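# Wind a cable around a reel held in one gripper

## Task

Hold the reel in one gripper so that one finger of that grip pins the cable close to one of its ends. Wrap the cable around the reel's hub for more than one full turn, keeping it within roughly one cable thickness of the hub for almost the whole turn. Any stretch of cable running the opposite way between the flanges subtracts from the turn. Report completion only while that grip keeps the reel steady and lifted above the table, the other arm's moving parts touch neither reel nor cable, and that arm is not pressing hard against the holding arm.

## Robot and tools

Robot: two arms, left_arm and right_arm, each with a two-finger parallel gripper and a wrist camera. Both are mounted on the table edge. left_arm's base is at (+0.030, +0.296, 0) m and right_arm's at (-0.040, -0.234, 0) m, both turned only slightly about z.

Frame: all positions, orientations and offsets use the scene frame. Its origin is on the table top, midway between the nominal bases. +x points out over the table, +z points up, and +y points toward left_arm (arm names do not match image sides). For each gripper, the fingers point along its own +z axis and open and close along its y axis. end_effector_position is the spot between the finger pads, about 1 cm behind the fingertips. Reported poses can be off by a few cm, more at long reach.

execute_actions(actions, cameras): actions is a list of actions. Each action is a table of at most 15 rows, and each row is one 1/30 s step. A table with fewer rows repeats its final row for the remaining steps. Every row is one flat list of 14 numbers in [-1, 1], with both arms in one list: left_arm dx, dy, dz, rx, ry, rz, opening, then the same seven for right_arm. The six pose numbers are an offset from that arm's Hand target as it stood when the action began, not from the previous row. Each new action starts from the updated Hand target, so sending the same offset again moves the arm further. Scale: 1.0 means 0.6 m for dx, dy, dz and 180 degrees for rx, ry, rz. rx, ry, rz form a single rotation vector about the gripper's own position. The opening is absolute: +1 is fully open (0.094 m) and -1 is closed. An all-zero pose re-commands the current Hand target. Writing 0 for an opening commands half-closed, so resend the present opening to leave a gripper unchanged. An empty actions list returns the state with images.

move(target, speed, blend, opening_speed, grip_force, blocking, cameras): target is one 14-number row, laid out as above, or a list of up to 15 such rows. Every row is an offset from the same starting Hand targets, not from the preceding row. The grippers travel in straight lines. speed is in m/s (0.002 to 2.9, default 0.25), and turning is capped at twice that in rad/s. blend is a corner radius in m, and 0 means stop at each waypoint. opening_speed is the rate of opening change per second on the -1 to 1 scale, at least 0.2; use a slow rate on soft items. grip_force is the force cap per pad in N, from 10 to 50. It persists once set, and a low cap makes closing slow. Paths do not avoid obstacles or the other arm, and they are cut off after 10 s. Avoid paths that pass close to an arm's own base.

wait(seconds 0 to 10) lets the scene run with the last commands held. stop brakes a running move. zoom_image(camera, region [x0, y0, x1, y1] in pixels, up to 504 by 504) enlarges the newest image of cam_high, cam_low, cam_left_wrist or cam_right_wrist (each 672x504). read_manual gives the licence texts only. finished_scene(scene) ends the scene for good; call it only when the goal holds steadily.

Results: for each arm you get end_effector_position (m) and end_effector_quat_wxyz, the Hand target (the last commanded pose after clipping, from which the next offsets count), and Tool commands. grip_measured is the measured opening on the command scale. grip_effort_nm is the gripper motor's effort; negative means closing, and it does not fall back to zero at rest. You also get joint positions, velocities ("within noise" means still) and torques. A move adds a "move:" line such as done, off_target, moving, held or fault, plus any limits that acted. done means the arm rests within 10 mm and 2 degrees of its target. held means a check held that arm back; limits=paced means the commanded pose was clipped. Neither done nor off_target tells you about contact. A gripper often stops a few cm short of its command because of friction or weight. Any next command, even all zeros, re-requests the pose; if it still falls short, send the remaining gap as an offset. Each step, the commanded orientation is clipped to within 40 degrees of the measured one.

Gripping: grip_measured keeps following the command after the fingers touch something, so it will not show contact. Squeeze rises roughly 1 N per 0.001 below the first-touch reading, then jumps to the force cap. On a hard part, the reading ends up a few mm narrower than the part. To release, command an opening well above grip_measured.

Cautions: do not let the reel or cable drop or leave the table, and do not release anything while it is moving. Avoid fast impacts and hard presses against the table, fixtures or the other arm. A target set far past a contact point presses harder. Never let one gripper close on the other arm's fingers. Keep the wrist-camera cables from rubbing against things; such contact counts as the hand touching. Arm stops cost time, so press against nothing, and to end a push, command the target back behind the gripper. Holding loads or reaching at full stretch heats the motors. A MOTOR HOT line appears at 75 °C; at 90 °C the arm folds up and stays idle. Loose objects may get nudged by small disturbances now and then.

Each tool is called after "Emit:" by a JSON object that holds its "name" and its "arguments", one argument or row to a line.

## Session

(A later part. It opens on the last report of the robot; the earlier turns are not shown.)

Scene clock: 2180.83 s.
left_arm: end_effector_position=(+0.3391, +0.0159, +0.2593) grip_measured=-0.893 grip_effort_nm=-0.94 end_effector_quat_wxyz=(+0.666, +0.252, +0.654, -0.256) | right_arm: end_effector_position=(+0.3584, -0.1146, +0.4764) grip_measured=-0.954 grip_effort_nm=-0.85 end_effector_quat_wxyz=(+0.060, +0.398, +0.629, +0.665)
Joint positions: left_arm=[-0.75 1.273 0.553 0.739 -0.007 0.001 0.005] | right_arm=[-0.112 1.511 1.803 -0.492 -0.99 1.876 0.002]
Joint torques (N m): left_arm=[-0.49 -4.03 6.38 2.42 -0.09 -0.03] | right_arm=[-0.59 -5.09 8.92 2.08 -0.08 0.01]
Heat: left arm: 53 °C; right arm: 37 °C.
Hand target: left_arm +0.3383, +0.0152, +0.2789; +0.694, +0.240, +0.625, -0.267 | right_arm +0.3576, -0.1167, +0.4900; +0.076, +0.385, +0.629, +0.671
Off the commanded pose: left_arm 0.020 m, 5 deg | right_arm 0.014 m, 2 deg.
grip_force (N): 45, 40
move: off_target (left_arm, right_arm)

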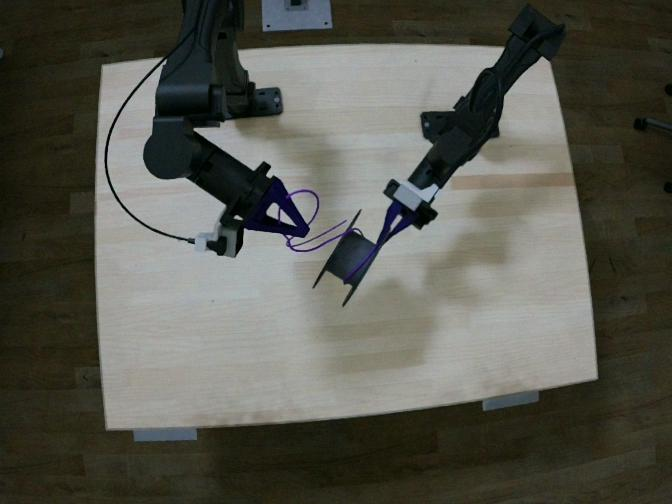

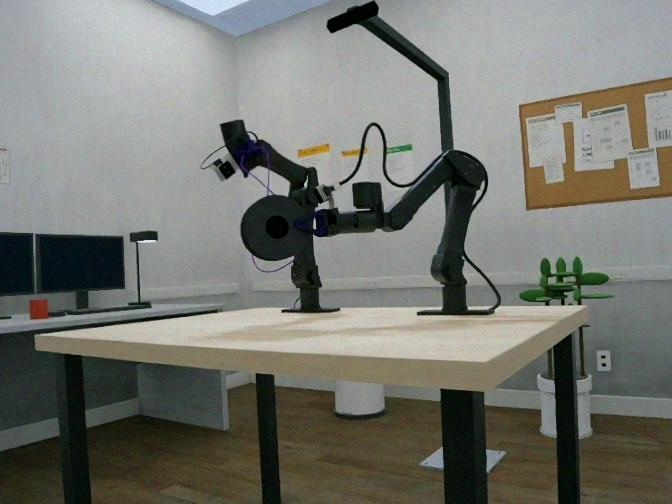

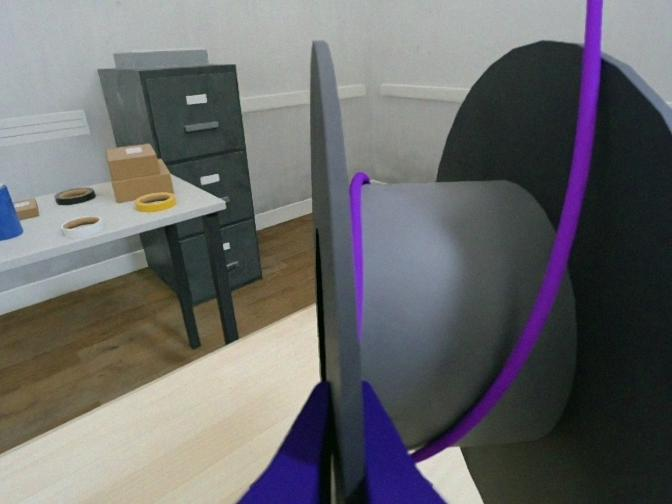

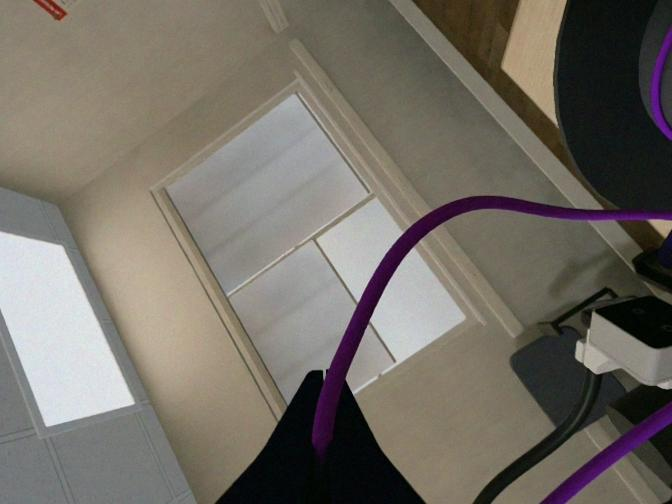

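Emit:
{"name": "move", "arguments": {
  "target": [
    [0,0,0,0,0,0,-1, 0.1523,-0.0337,-0.0667,-0.0215,0.0175,-0.0112,-1],
    [0,0,0,0,0,0,-1, 0.2563,-0.0297,-0.1833,-0.0212,0.0178,-0.0223,-1]
  ],
  "speed": 0.12,
  "blend": [0.03,0],
  "cameras": ["all"]
}}

Emit:
{"name": "zoom_image", "arguments": {
  "camera": "cam_low",
  "region": [200, 100, 420, 340]
}}

Emit:
{"name": "zoom_image", "arguments": {
  "camera": "cam_high",
  "region": [270, 170, 440, 350]
}}

Scene clock: 2201.57 s.
left_arm: end_effector_position=(+0.3391, +0.0159, +0.2595) grip_measured=-0.893 grip_effort_nm=-0.94 end_effector_quat_wxyz=(+0.667, +0.252, +0.653, -0.256) | right_arm: end_effector_position=(+0.5096, -0.1374, +0.3855) grip_measured=-0.954 grip_effort_nm=-0.85 end_effector_quat_wxyz=(+0.098, +0.421, +0.638, +0.637)
Joint positions: left_arm=[-0.75 1.273 0.553 0.739 -0.007 0.001 0.005] | right_arm=[-0.113 1.971 2.026 -0.332 -0.899 1.782 0.002]
Joint torques (N m): left_arm=[-0.49 -4.01 6.38 2.41 -0.09 -0.03] | right_arm=[0.58 -9.31 5.94 2.12 -0.08 0.05]
Heat: left arm: 54 °C; right arm: 38 °C.
Hand target: left_arm +0.3383, +0.0152, +0.2789; +0.694, +0.240, +0.625, -0.267 | right_arm +0.5114, -0.1346, +0.3801; +0.095, +0.423, +0.638, +0.636
Off the commanded pose: left_arm 0.019 m, 5 deg | right_arm 0.007 m, 0 deg.
grip_force (N): 45, 40
move: off_target (left_arm)

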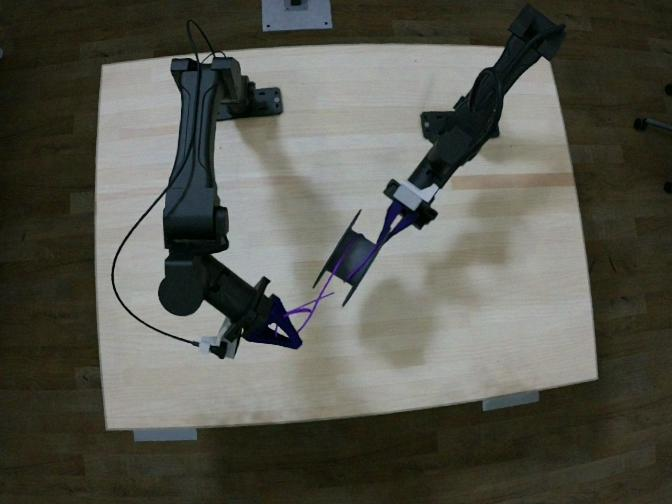

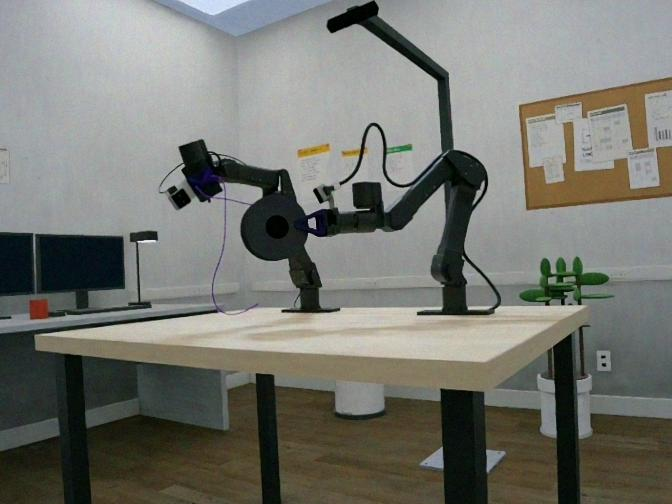

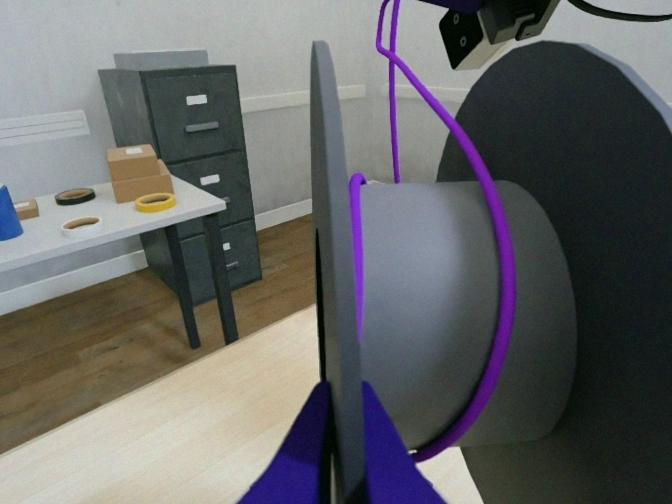

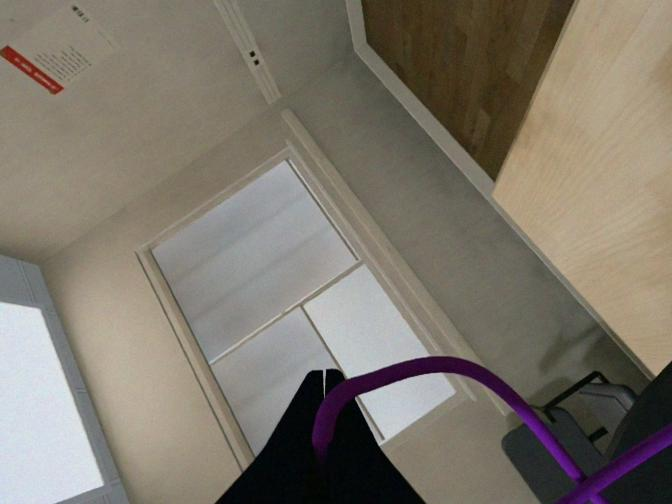

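Scaled by 2.100.

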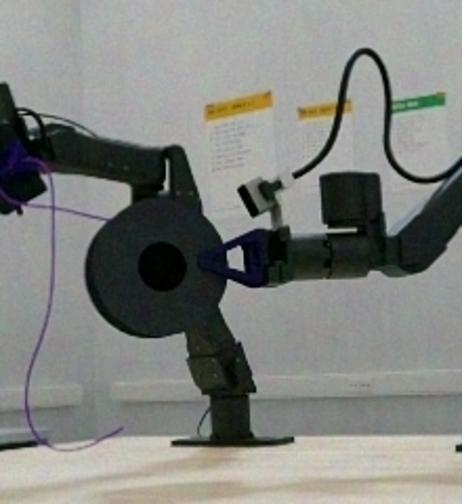

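Scaled by 2.800.

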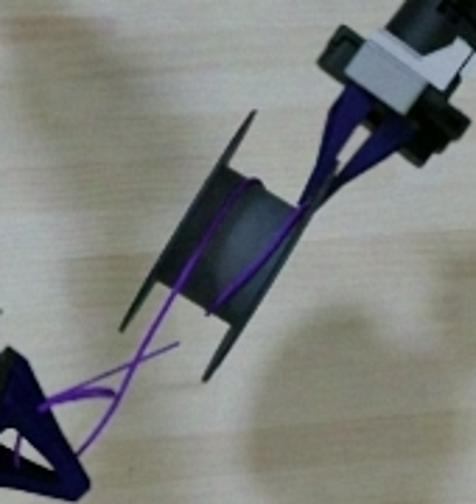

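Emit:
{"name": "move", "arguments": {
  "target": [0,0,0,0,0,0,-1, 0.0327,-0.0148,-0.2,0,0,0,-1],
  "speed": 0.1,
  "cameras": ["all"]
}}

Emit:
{"name": "zoom_image", "arguments": {
  "camera": "cam_low",
  "region": [180, 130, 400, 340]
}}

Emit:
{"name": "zoom_image", "arguments": {
  "camera": "cam_high",
  "region": [270, 170, 440, 350]
}}

Scene clock: 2225.97 s.
left_arm: end_effector_position=(+0.3392, +0.0161, +0.2595) grip_measured=-0.893 grip_effort_nm=-0.94 end_effector_quat_wxyz=(+0.667, +0.251, +0.654, -0.256) | right_arm: end_effector_position=(+0.5286, -0.1372, +0.2716) grip_measured=-0.954 grip_effort_nm=-0.85 end_effector_quat_wxyz=(+0.094, +0.415, +0.640, +0.640)
Joint positions: left_arm=[-0.75 1.273 0.553 0.739 -0.008 0.001 0.005] | right_arm=[-0.113 2.023 1.639 0.113 -0.915 1.782 0.002]
Joint torques (N m): left_arm=[-0.49 -4.01 6.38 2.41 -0.08 -0.03] | right_arm=[-0.94 -9.43 5.82 2.12 -0.07 -0.01]
Heat: left arm: 54 °C; right arm: 37 °C.
Hand target: left_arm +0.3382, +0.0152, +0.2789; +0.694, +0.240, +0.625, -0.267 | right_arm +0.5310, -0.1434, +0.2601; +0.095, +0.423, +0.639, +0.636
Off the commanded pose: left_arm 0.019 m, 5 deg | right_arm 0.013 m, 1 deg.
grip_force (N): 45, 40
move: off_target (left_arm, right_arm)

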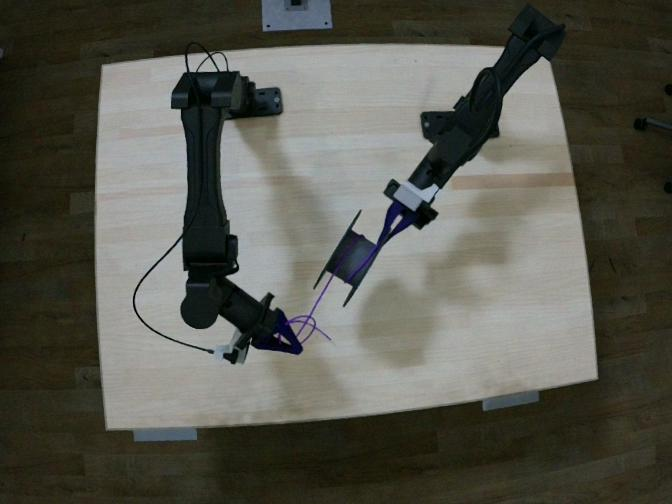

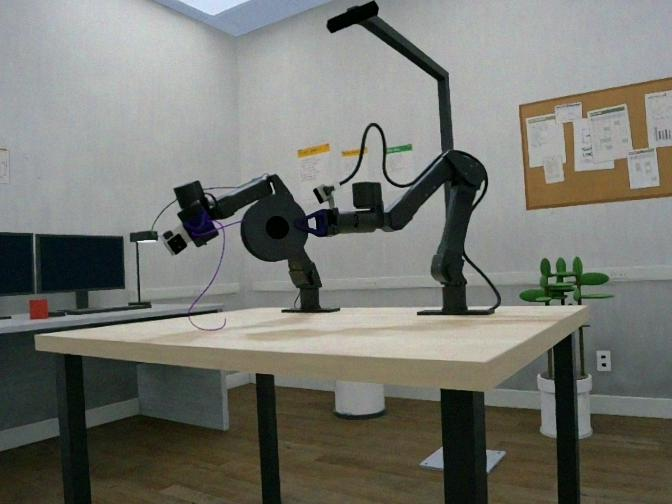

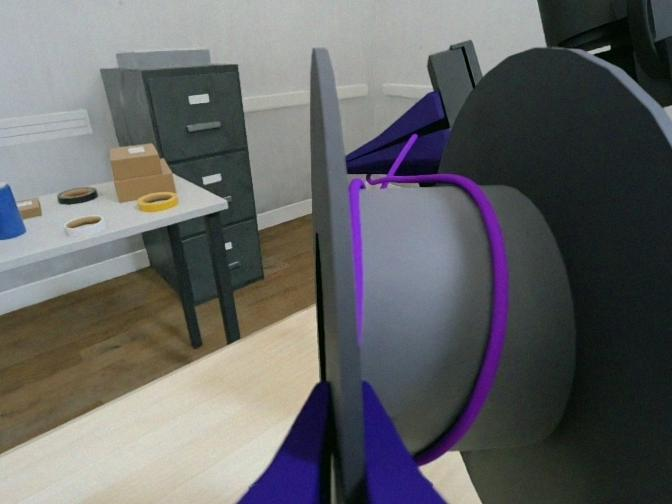

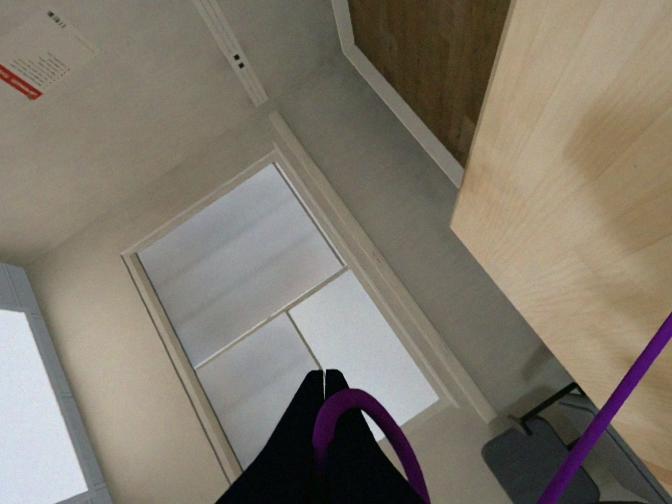

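Scaled by 2.291.

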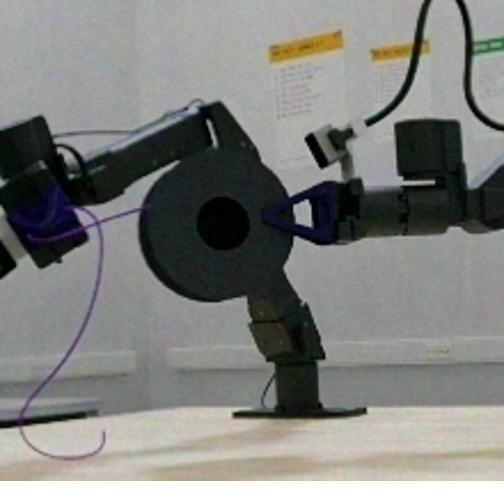

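Scaled by 2.800.

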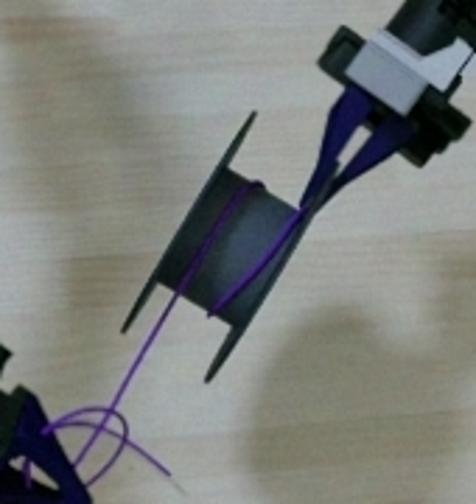

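Emit:
{"name": "move", "arguments": {
  "target": [0,0,0,0,0,0,-1, -0.0855,0.066,-0.2167,0,0,0,-1],
  "speed": 0.1,
  "cameras": ["all"]
}}

Emit:
{"name": "zoom_image", "arguments": {
  "camera": "cam_low",
  "region": [180, 130, 400, 340]
}}

Emit:
{"name": "zoom_image", "arguments": {
  "camera": "cam_high",
  "region": [270, 170, 440, 350]
}}

Scene clock: 2237.23 s.
left_arm: end_effector_position=(+0.3397, +0.0165, +0.2501) grip_measured=-0.935 grip_effort_nm=-0.95 end_effector_quat_wxyz=(+0.659, +0.254, +0.663, -0.251) | right_arm: end_effector_position=(+0.4814, -0.1043, +0.1418) grip_measured=-0.955 grip_effort_nm=-0.85 end_effector_quat_wxyz=(+0.100, +0.413, +0.639, +0.641)
Joint positions: left_arm=[-0.75 1.28 0.545 0.728 -0.012 0.002 0.003] | right_arm=[-0.04 2.059 1.105 0.717 -0.838 1.812 0.002]
Joint torques (N m): left_arm=[-0.46 -4.79 6.84 2.51 -0.04 -0.04] | right_arm=[0.29 -8.42 4.79 2.12 -0.01 0.04]
Heat: left arm: 55 °C; right arm: 36 °C.
Hand target: left_arm +0.3382, +0.0151, +0.2790; +0.694, +0.240, +0.625, -0.267 | right_arm +0.4797, -0.1038, +0.1300; +0.095, +0.423, +0.638, +0.636
Off the commanded pose: left_arm 0.029 m, 6 deg | right_arm 0.012 m, 1 deg.
grip_force (N): 45, 40
move: off_target (left_arm, right_arm)

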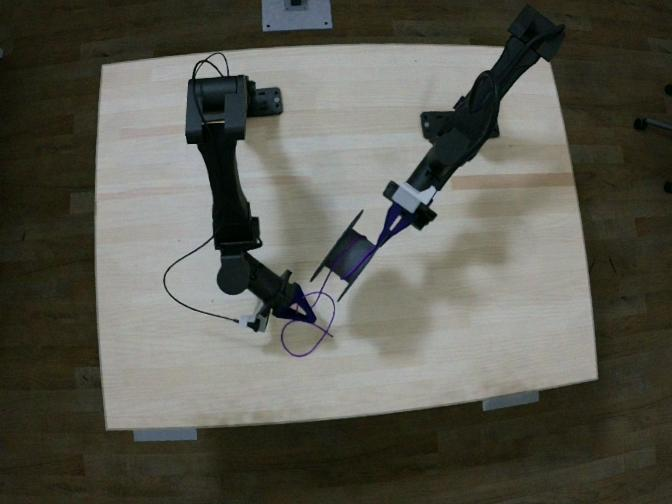

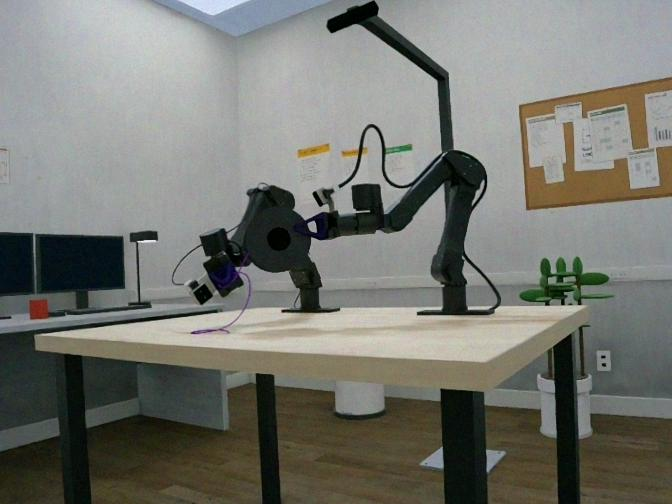

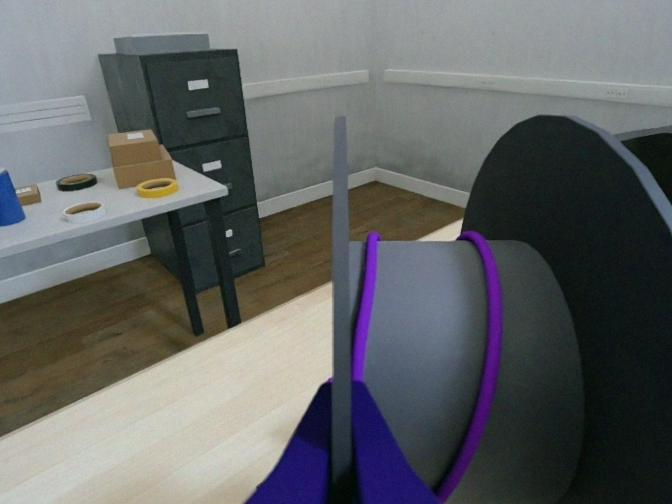

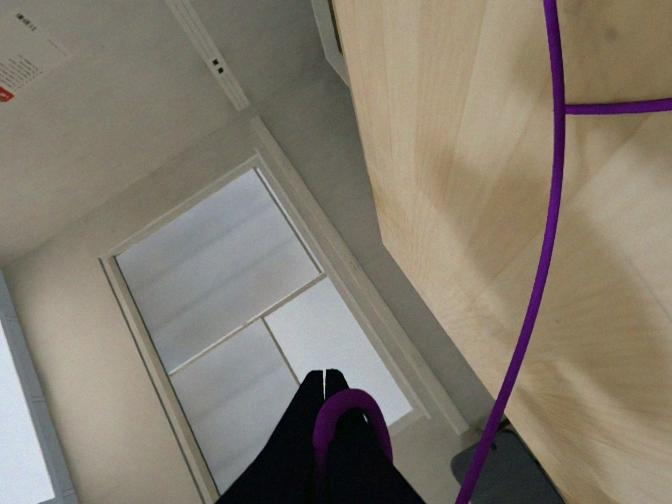

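Scaled by 2.291.

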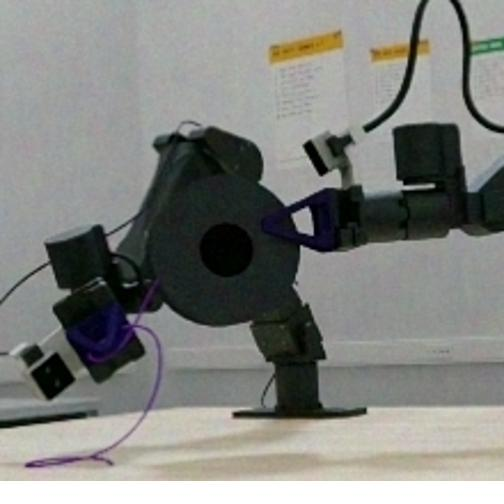

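Scaled by 2.800.

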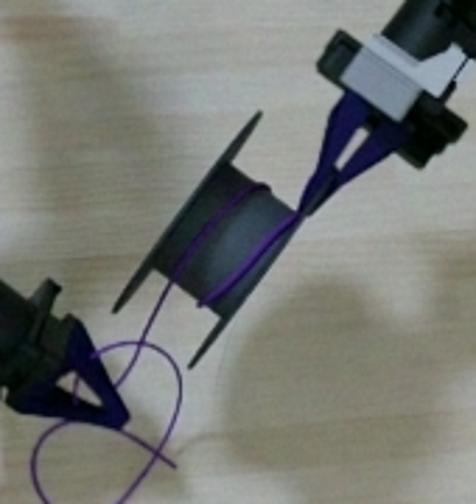

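Emit:
{"name": "zoom_image", "arguments": {
  "camera": "cam_left_wrist",
  "region": [280, 220, 480, 504]
}}

Scaled by 1.775.

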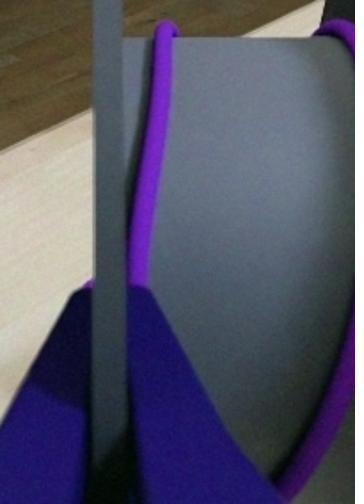

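Emit:
{"name": "zoom_image", "arguments": {
  "camera": "cam_left_wrist",
  "region": [310, 350, 390, 420]
}}

Scaled by 6.300.

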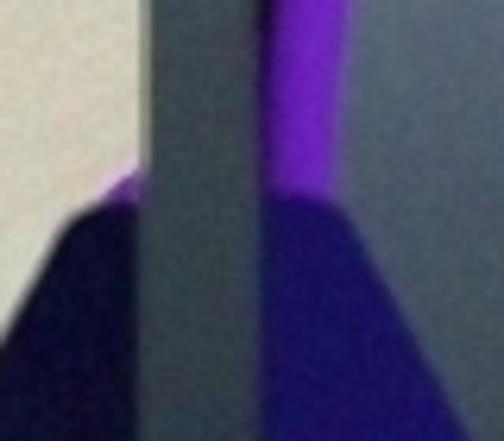

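Emit:
{"name": "move", "arguments": {
  "target": [0,0,0,0,0,0,-1, -0.0133,0.01,0.045,0,0,0,-1],
  "speed": 0.06,
  "cameras": ["cam_low","cam_left_wrist"]
}}

Scene clock: 2347.67 s.
left_arm: end_effector_position=(+0.3398, +0.0165, +0.2529) grip_measured=-0.935 grip_effort_nm=-0.94 end_effector_quat_wxyz=(+0.662, +0.252, +0.659, -0.252) | right_arm: end_effector_position=(+0.4773, -0.1010, +0.1549) grip_measured=-0.955 grip_effort_nm=-0.85 end_effector_quat_wxyz=(+0.100, +0.419, +0.637, +0.639)
Joint positions: left_arm=[-0.75 1.28 0.545 0.74 -0.012 0.002 0.003] | right_arm=[-0.029 2.007 1.098 0.666 -0.818 1.818 0.002]
Joint torques (N m): left_arm=[-0.47 -4.67 6.89 2.42 -0.03 -0.04] | right_arm=[0.72 -11.22 4.89 1.79 -0.06 0.04]
Heat: left arm: 65 °C; right arm: 35 °C.
Hand target: left_arm +0.3382, +0.0151, +0.2790; +0.694, +0.240, +0.625, -0.267 | right_arm +0.4717, -0.0978, +0.1570; +0.095, +0.423, +0.638, +0.636
Off the commanded pose: left_arm 0.026 m, 6 deg | right_arm 0.007 m, 1 deg.
grip_force (N): 45, 40
move: off_target (left_arm)
Images, in order (width x height): cam_low 672x504, cam_left_wrist 672x504.

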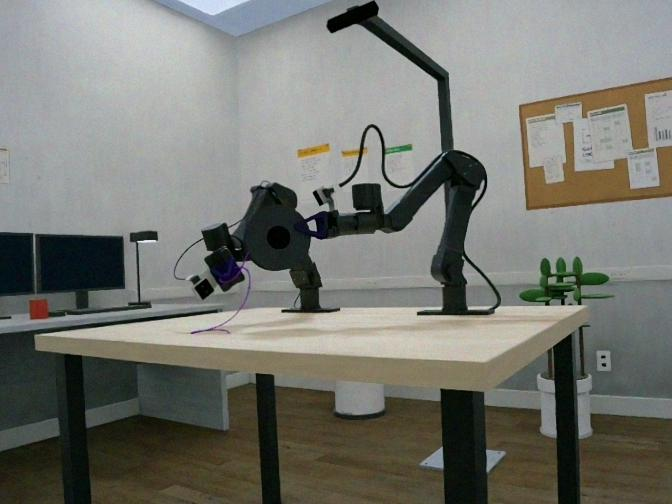

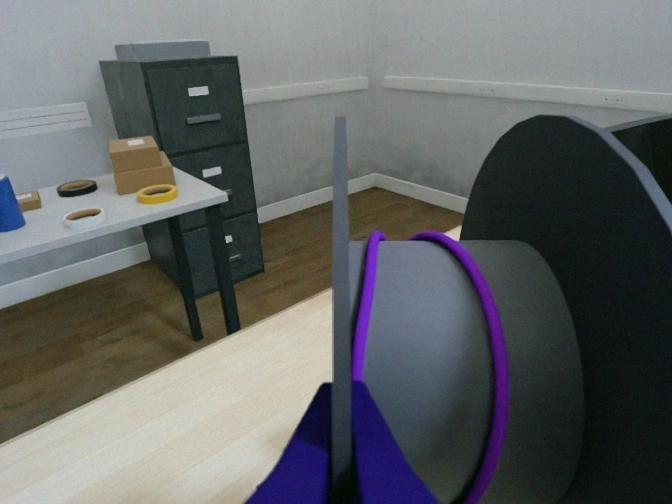

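Emit:
{"name": "move", "arguments": {
  "target": [0.0688,-0.0595,-0.2183,0.2564,0.2842,0,-1, 0.1318,-0.1015,-0.148,0,0,0,-1],
  "speed": 0.1,
  "cameras": ["all"]
}}

Emit:
{"name": "zoom_image", "arguments": {
  "camera": "cam_low",
  "region": [180, 170, 400, 350]
}}

Emit:
{"name": "zoom_image", "arguments": {
  "camera": "cam_left_wrist",
  "region": [250, 100, 500, 504]
}}

Scene clock: 2385.60 s.
left_arm: end_effector_position=(+0.3713, -0.0123, +0.1392) grip_measured=-0.935 grip_effort_nm=-0.94 end_effector_quat_wxyz=(+0.206, +0.353, +0.910, -0.074) | right_arm: end_effector_position=(+0.5478, -0.1526, +0.0817) grip_measured=-0.955 grip_effort_nm=-0.85 end_effector_quat_wxyz=(+0.102, +0.412, +0.639, +0.642)
Joint positions: left_arm=[-0.75 1.881 1.623 -0.872 -0.012 0.002 0.003] | right_arm=[-0.141 2.405 1.437 0.703 -0.934 1.772 0.002]
Joint torques (N m): left_arm=[0.2 -8.64 9.99 0.95 0.06 -0.08] | right_arm=[-1.03 -9.25 7.51 1.73 -0.12 -0.01]
Heat: left arm: 59 °C; right arm: 36 °C.
Hand target: left_arm +0.3795, -0.0206, +0.1480; +0.219, +0.349, +0.907, -0.084 | right_arm +0.5507, -0.1586, +0.0682; +0.095, +0.423, +0.639, +0.636
Off the commanded pose: left_arm 0.015 m, 2 deg | right_arm 0.015 m, 2 deg.
grip_force (N): 45, 40
move: off_target (left_arm, right_arm)

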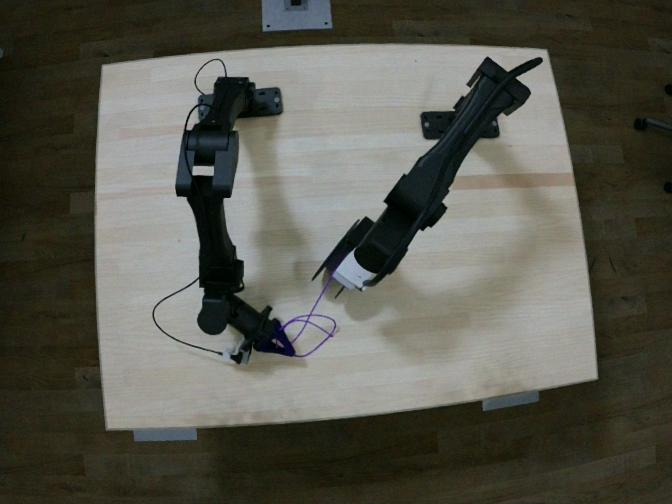

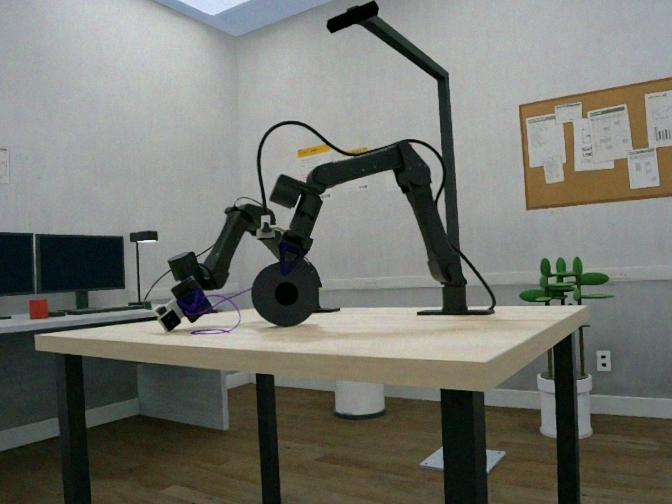

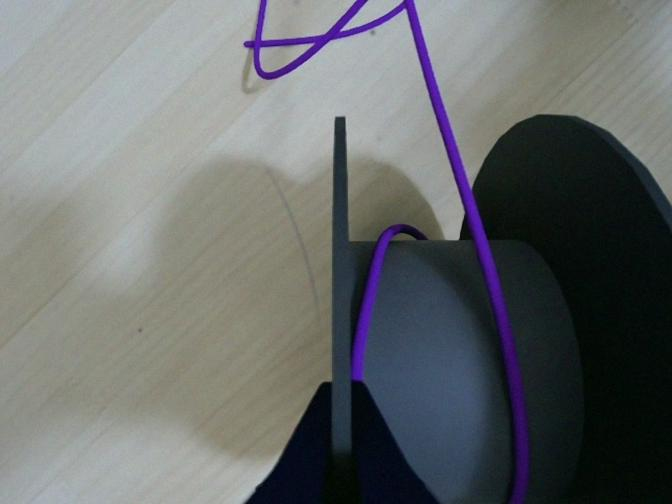

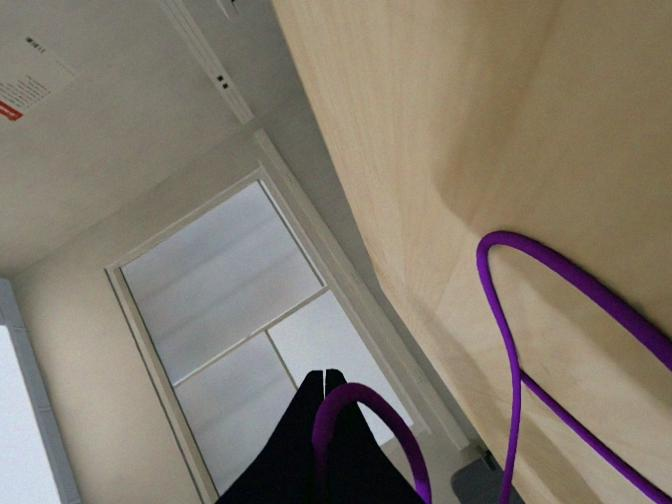

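Scaled by 2.291.

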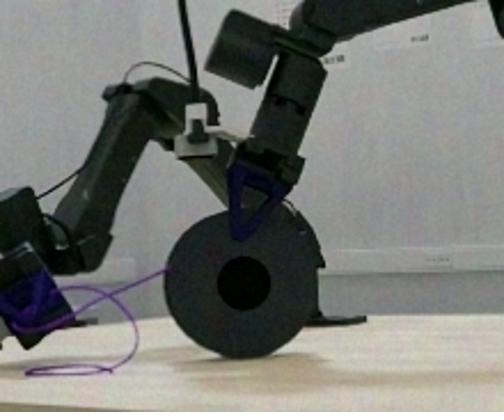

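Scaled by 1.248.

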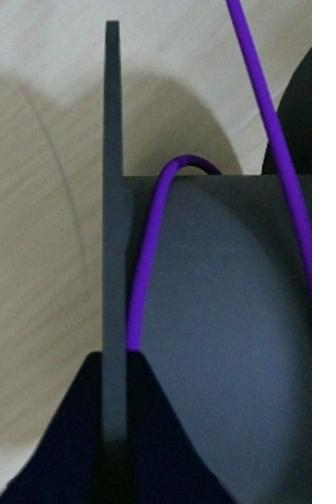

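Emit:
{"name": "move", "arguments": {
  "target": [
    [0,0,-0.012,0,0,0,-1, 0,0,0,0,0,0,-1],
    [0,0,-0.012,0,0,0,-0.4, 0,0,0,0,0,0,-1]
  ],
  "speed": 0.05,
  "opening_speed": 0.5,
  "cameras": ["cam_low","cam_left_wrist"]
}}

Emit:
{"name": "zoom_image", "arguments": {
  "camera": "cam_left_wrist",
  "region": [250, 100, 500, 504]
}}

Scene clock: 2393.50 s.
left_arm: end_effector_position=(+0.3735, -0.0143, +0.1406) grip_measured=-0.402 grip_effort_nm=0.10 end_effector_quat_wxyz=(+0.212, +0.352, +0.908, -0.076) | right_arm: end_effector_position=(+0.5478, -0.1526, +0.0817) grip_measured=-0.955 grip_effort_nm=-0.85 end_effector_quat_wxyz=(+0.102, +0.412, +0.639, +0.642)
Joint positions: left_arm=[-0.75 1.881 1.623 -0.859 -0.012 0.002 0.028] | right_arm=[-0.141 2.405 1.437 0.703 -0.934 1.772 0.002]
Joint torques (N m): left_arm=[0.21 -8.5 7.72 1.08 0.06 -0.08] | right_arm=[-1.02 -9.33 7.49 1.74 -0.14 -0.03]
Heat: left arm: 56 °C; right arm: 36 °C.
Hand target: left_arm +0.3795, -0.0205, +0.1407; +0.219, +0.349, +0.907, -0.084 | right_arm +0.5507, -0.1586, +0.0682; +0.095, +0.423, +0.639, +0.636
Off the commanded pose: left_arm 0.009 m, 1 deg | right_arm 0.015 m, 2 deg.
grip_force (N): 45, 40
move: off_target (right_arm); target 2's new opening was sent with left_arm's hand 0.012 m and 2 deg from that target
Images, in order (width x height): cam_low 672x504, cam_left_wrist 672x504.

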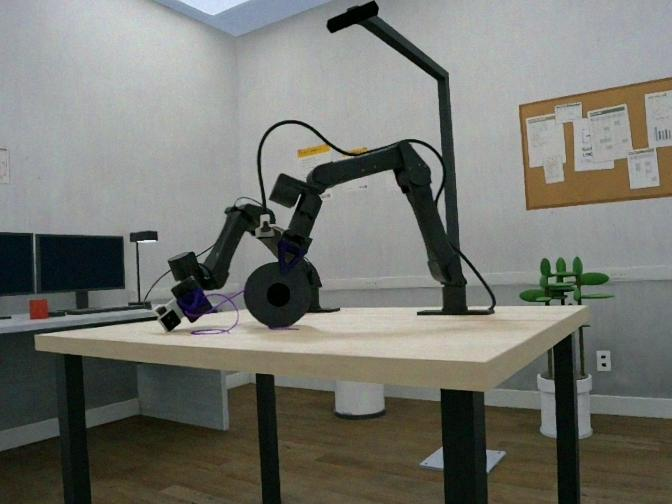

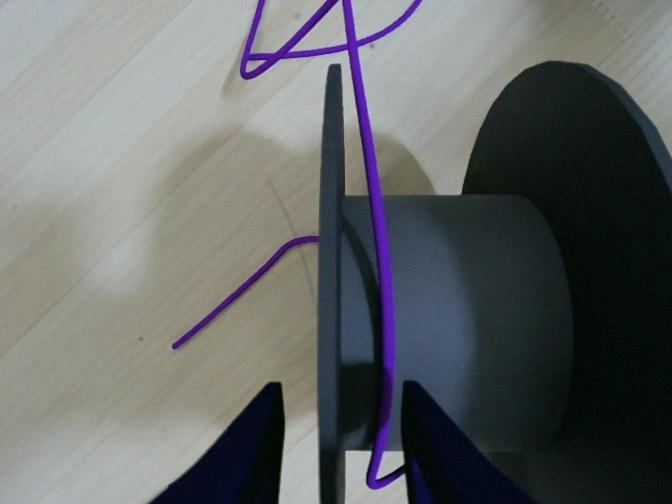

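Scaled by 1.248.

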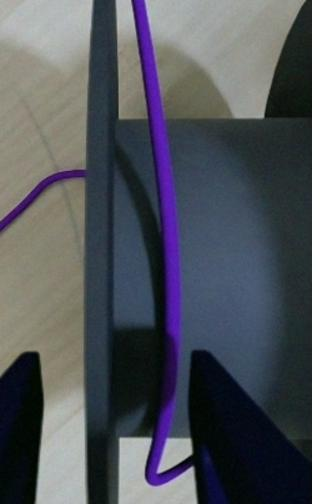

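Emit:
{"name": "move", "arguments": {
  "target": [
    [-0.0442,0.0383,0.1195,0,0,0,-0.4, 0,0,0,0,0,0,-1],
    [-0.1408,0.1298,-0.0178,-0.1598,-0.1768,0,-0.4, 0,0,0,0,0,0,-1]
  ],
  "speed": 0.12,
  "blend": [0.02,0],
  "cameras": ["all"]
}}

Emit:
{"name": "zoom_image", "arguments": {
  "camera": "cam_high",
  "region": [270, 170, 440, 380]
}}

Emit:
{"name": "zoom_image", "arguments": {
  "camera": "cam_low",
  "region": [150, 200, 400, 350]
}}

Scene clock: 2520.33 s.
left_arm: end_effector_position=(+0.2953, +0.0572, +0.1247) grip_measured=-0.402 grip_effort_nm=0.10 end_effector_quat_wxyz=(+0.525, +0.297, +0.772, -0.199) | right_arm: end_effector_position=(+0.5478, -0.1526, +0.0817) grip_measured=-0.955 grip_effort_nm=-0.85 end_effector_quat_wxyz=(+0.102, +0.412, +0.639, +0.642)
Joint positions: left_arm=[-0.75 1.17 0.32 0.471 -0.012 0.001 0.028] | right_arm=[-0.141 2.405 1.437 0.703 -0.934 1.772 0.002]
Joint torques (N m): left_arm=[0.38 -3.89 5.26 1.86 0.06 -0.05] | right_arm=[-0.95 -9.29 7.53 1.73 -0.13 -0.05]
Heat: left arm: 44 °C; right arm: 38 °C.
Hand target: left_arm +0.2950, +0.0573, +0.1300; +0.535, +0.294, +0.765, -0.206 | right_arm +0.5507, -0.1586, +0.0682; +0.095, +0.423, +0.639, +0.636
Off the commanded pose: left_arm 0.005 m, 2 deg | right_arm 0.015 m, 2 deg.
grip_force (N): 45, 40
move: off_target (right_arm)

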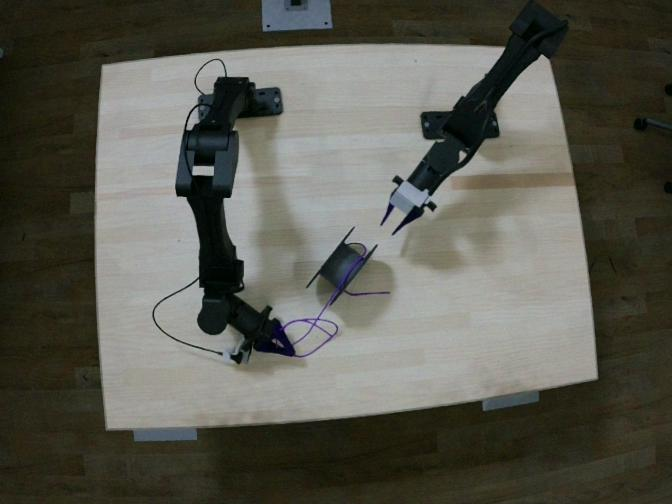

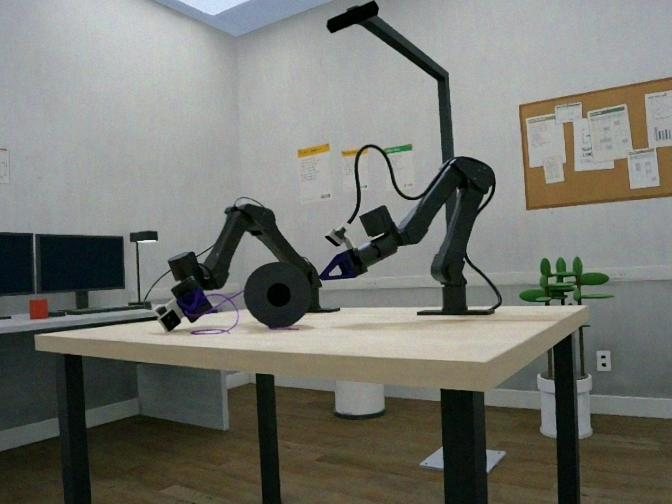

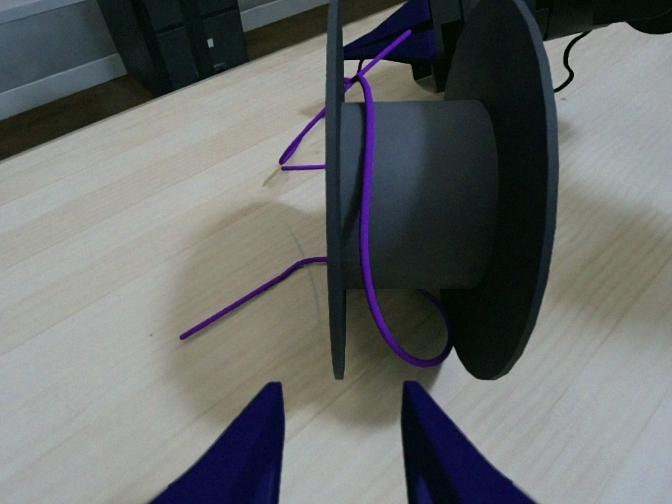

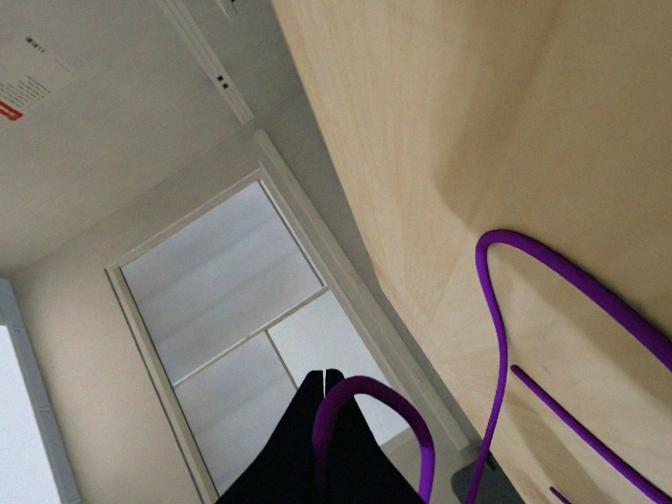

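Scaled by 2.400.

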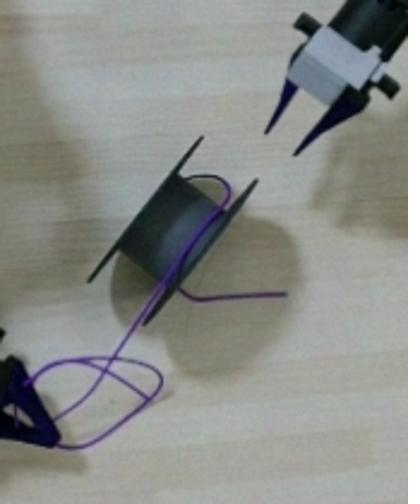

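Scaled by 2.016.

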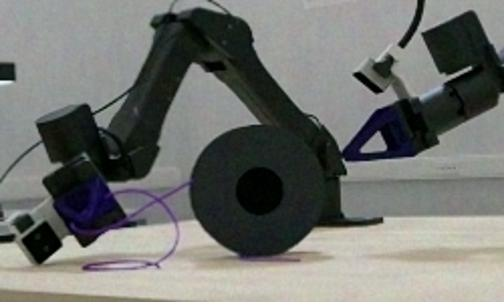

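Emit:
{"name": "move", "arguments": {
  "target": [
    [0.0693,-0.0618,-0.0158,0,0,0,-0.4, 0,0,0,0,0,0,-1],
    [0.0693,-0.0618,-0.0158,0,0,0,-1, 0,0,0,0,0,0,-1]
  ],
  "speed": 0.08,
  "opening_speed": 0.5,
  "cameras": ["cam_left_wrist","cam_low"]
}}

Scene clock: 2538.70 s.
left_arm: end_effector_position=(+0.3284, +0.0271, +0.1092) grip_measured=-0.937 grip_effort_nm=-0.94 end_effector_quat_wxyz=(+0.521, +0.297, +0.775, -0.198) | right_arm: end_effector_position=(+0.5478, -0.1526, +0.0817) grip_measured=-0.955 grip_effort_nm=-0.85 end_effector_quat_wxyz=(+0.102, +0.412, +0.639, +0.642)
Joint positions: left_arm=[-0.748 1.456 0.438 0.63 -0.009 -0.001 0.003] | right_arm=[-0.141 2.405 1.437 0.703 -0.934 1.772 0.002]
Joint torques (N m): left_arm=[0.42 -3.77 8.08 1.81 0.05 -0.03] | right_arm=[-1.02 -9.32 7.51 1.73 -0.13 -0.03]
Heat: left arm: 46 °C; right arm: 38 °C.
Hand target: left_arm +0.3366, +0.0201, +0.1207; +0.535, +0.294, +0.765, -0.206 | right_arm +0.5507, -0.1586, +0.0682; +0.095, +0.423, +0.639, +0.636
Off the commanded pose: left_arm 0.016 m, 2 deg | right_arm 0.015 m, 2 deg.
grip_force (N): 45, 40
move: off_target (left_arm, right_arm); target 2's new opening was sent with left_arm's hand 0.017 m and 3 deg from that target
Images, in order (width x height): cam_low 672x504, cam_left_wrist 672x504.

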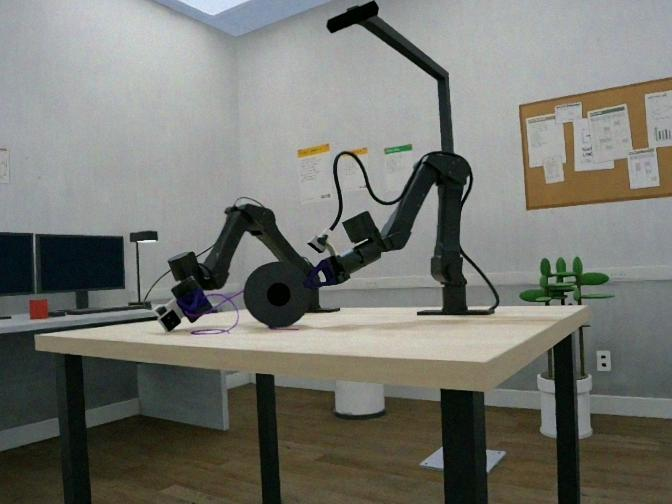

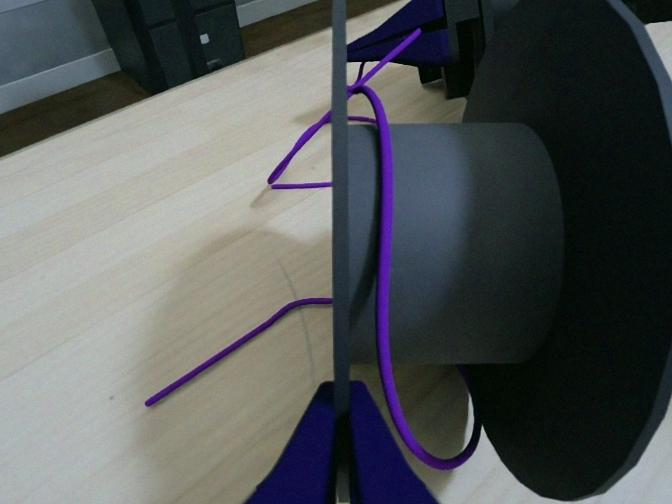

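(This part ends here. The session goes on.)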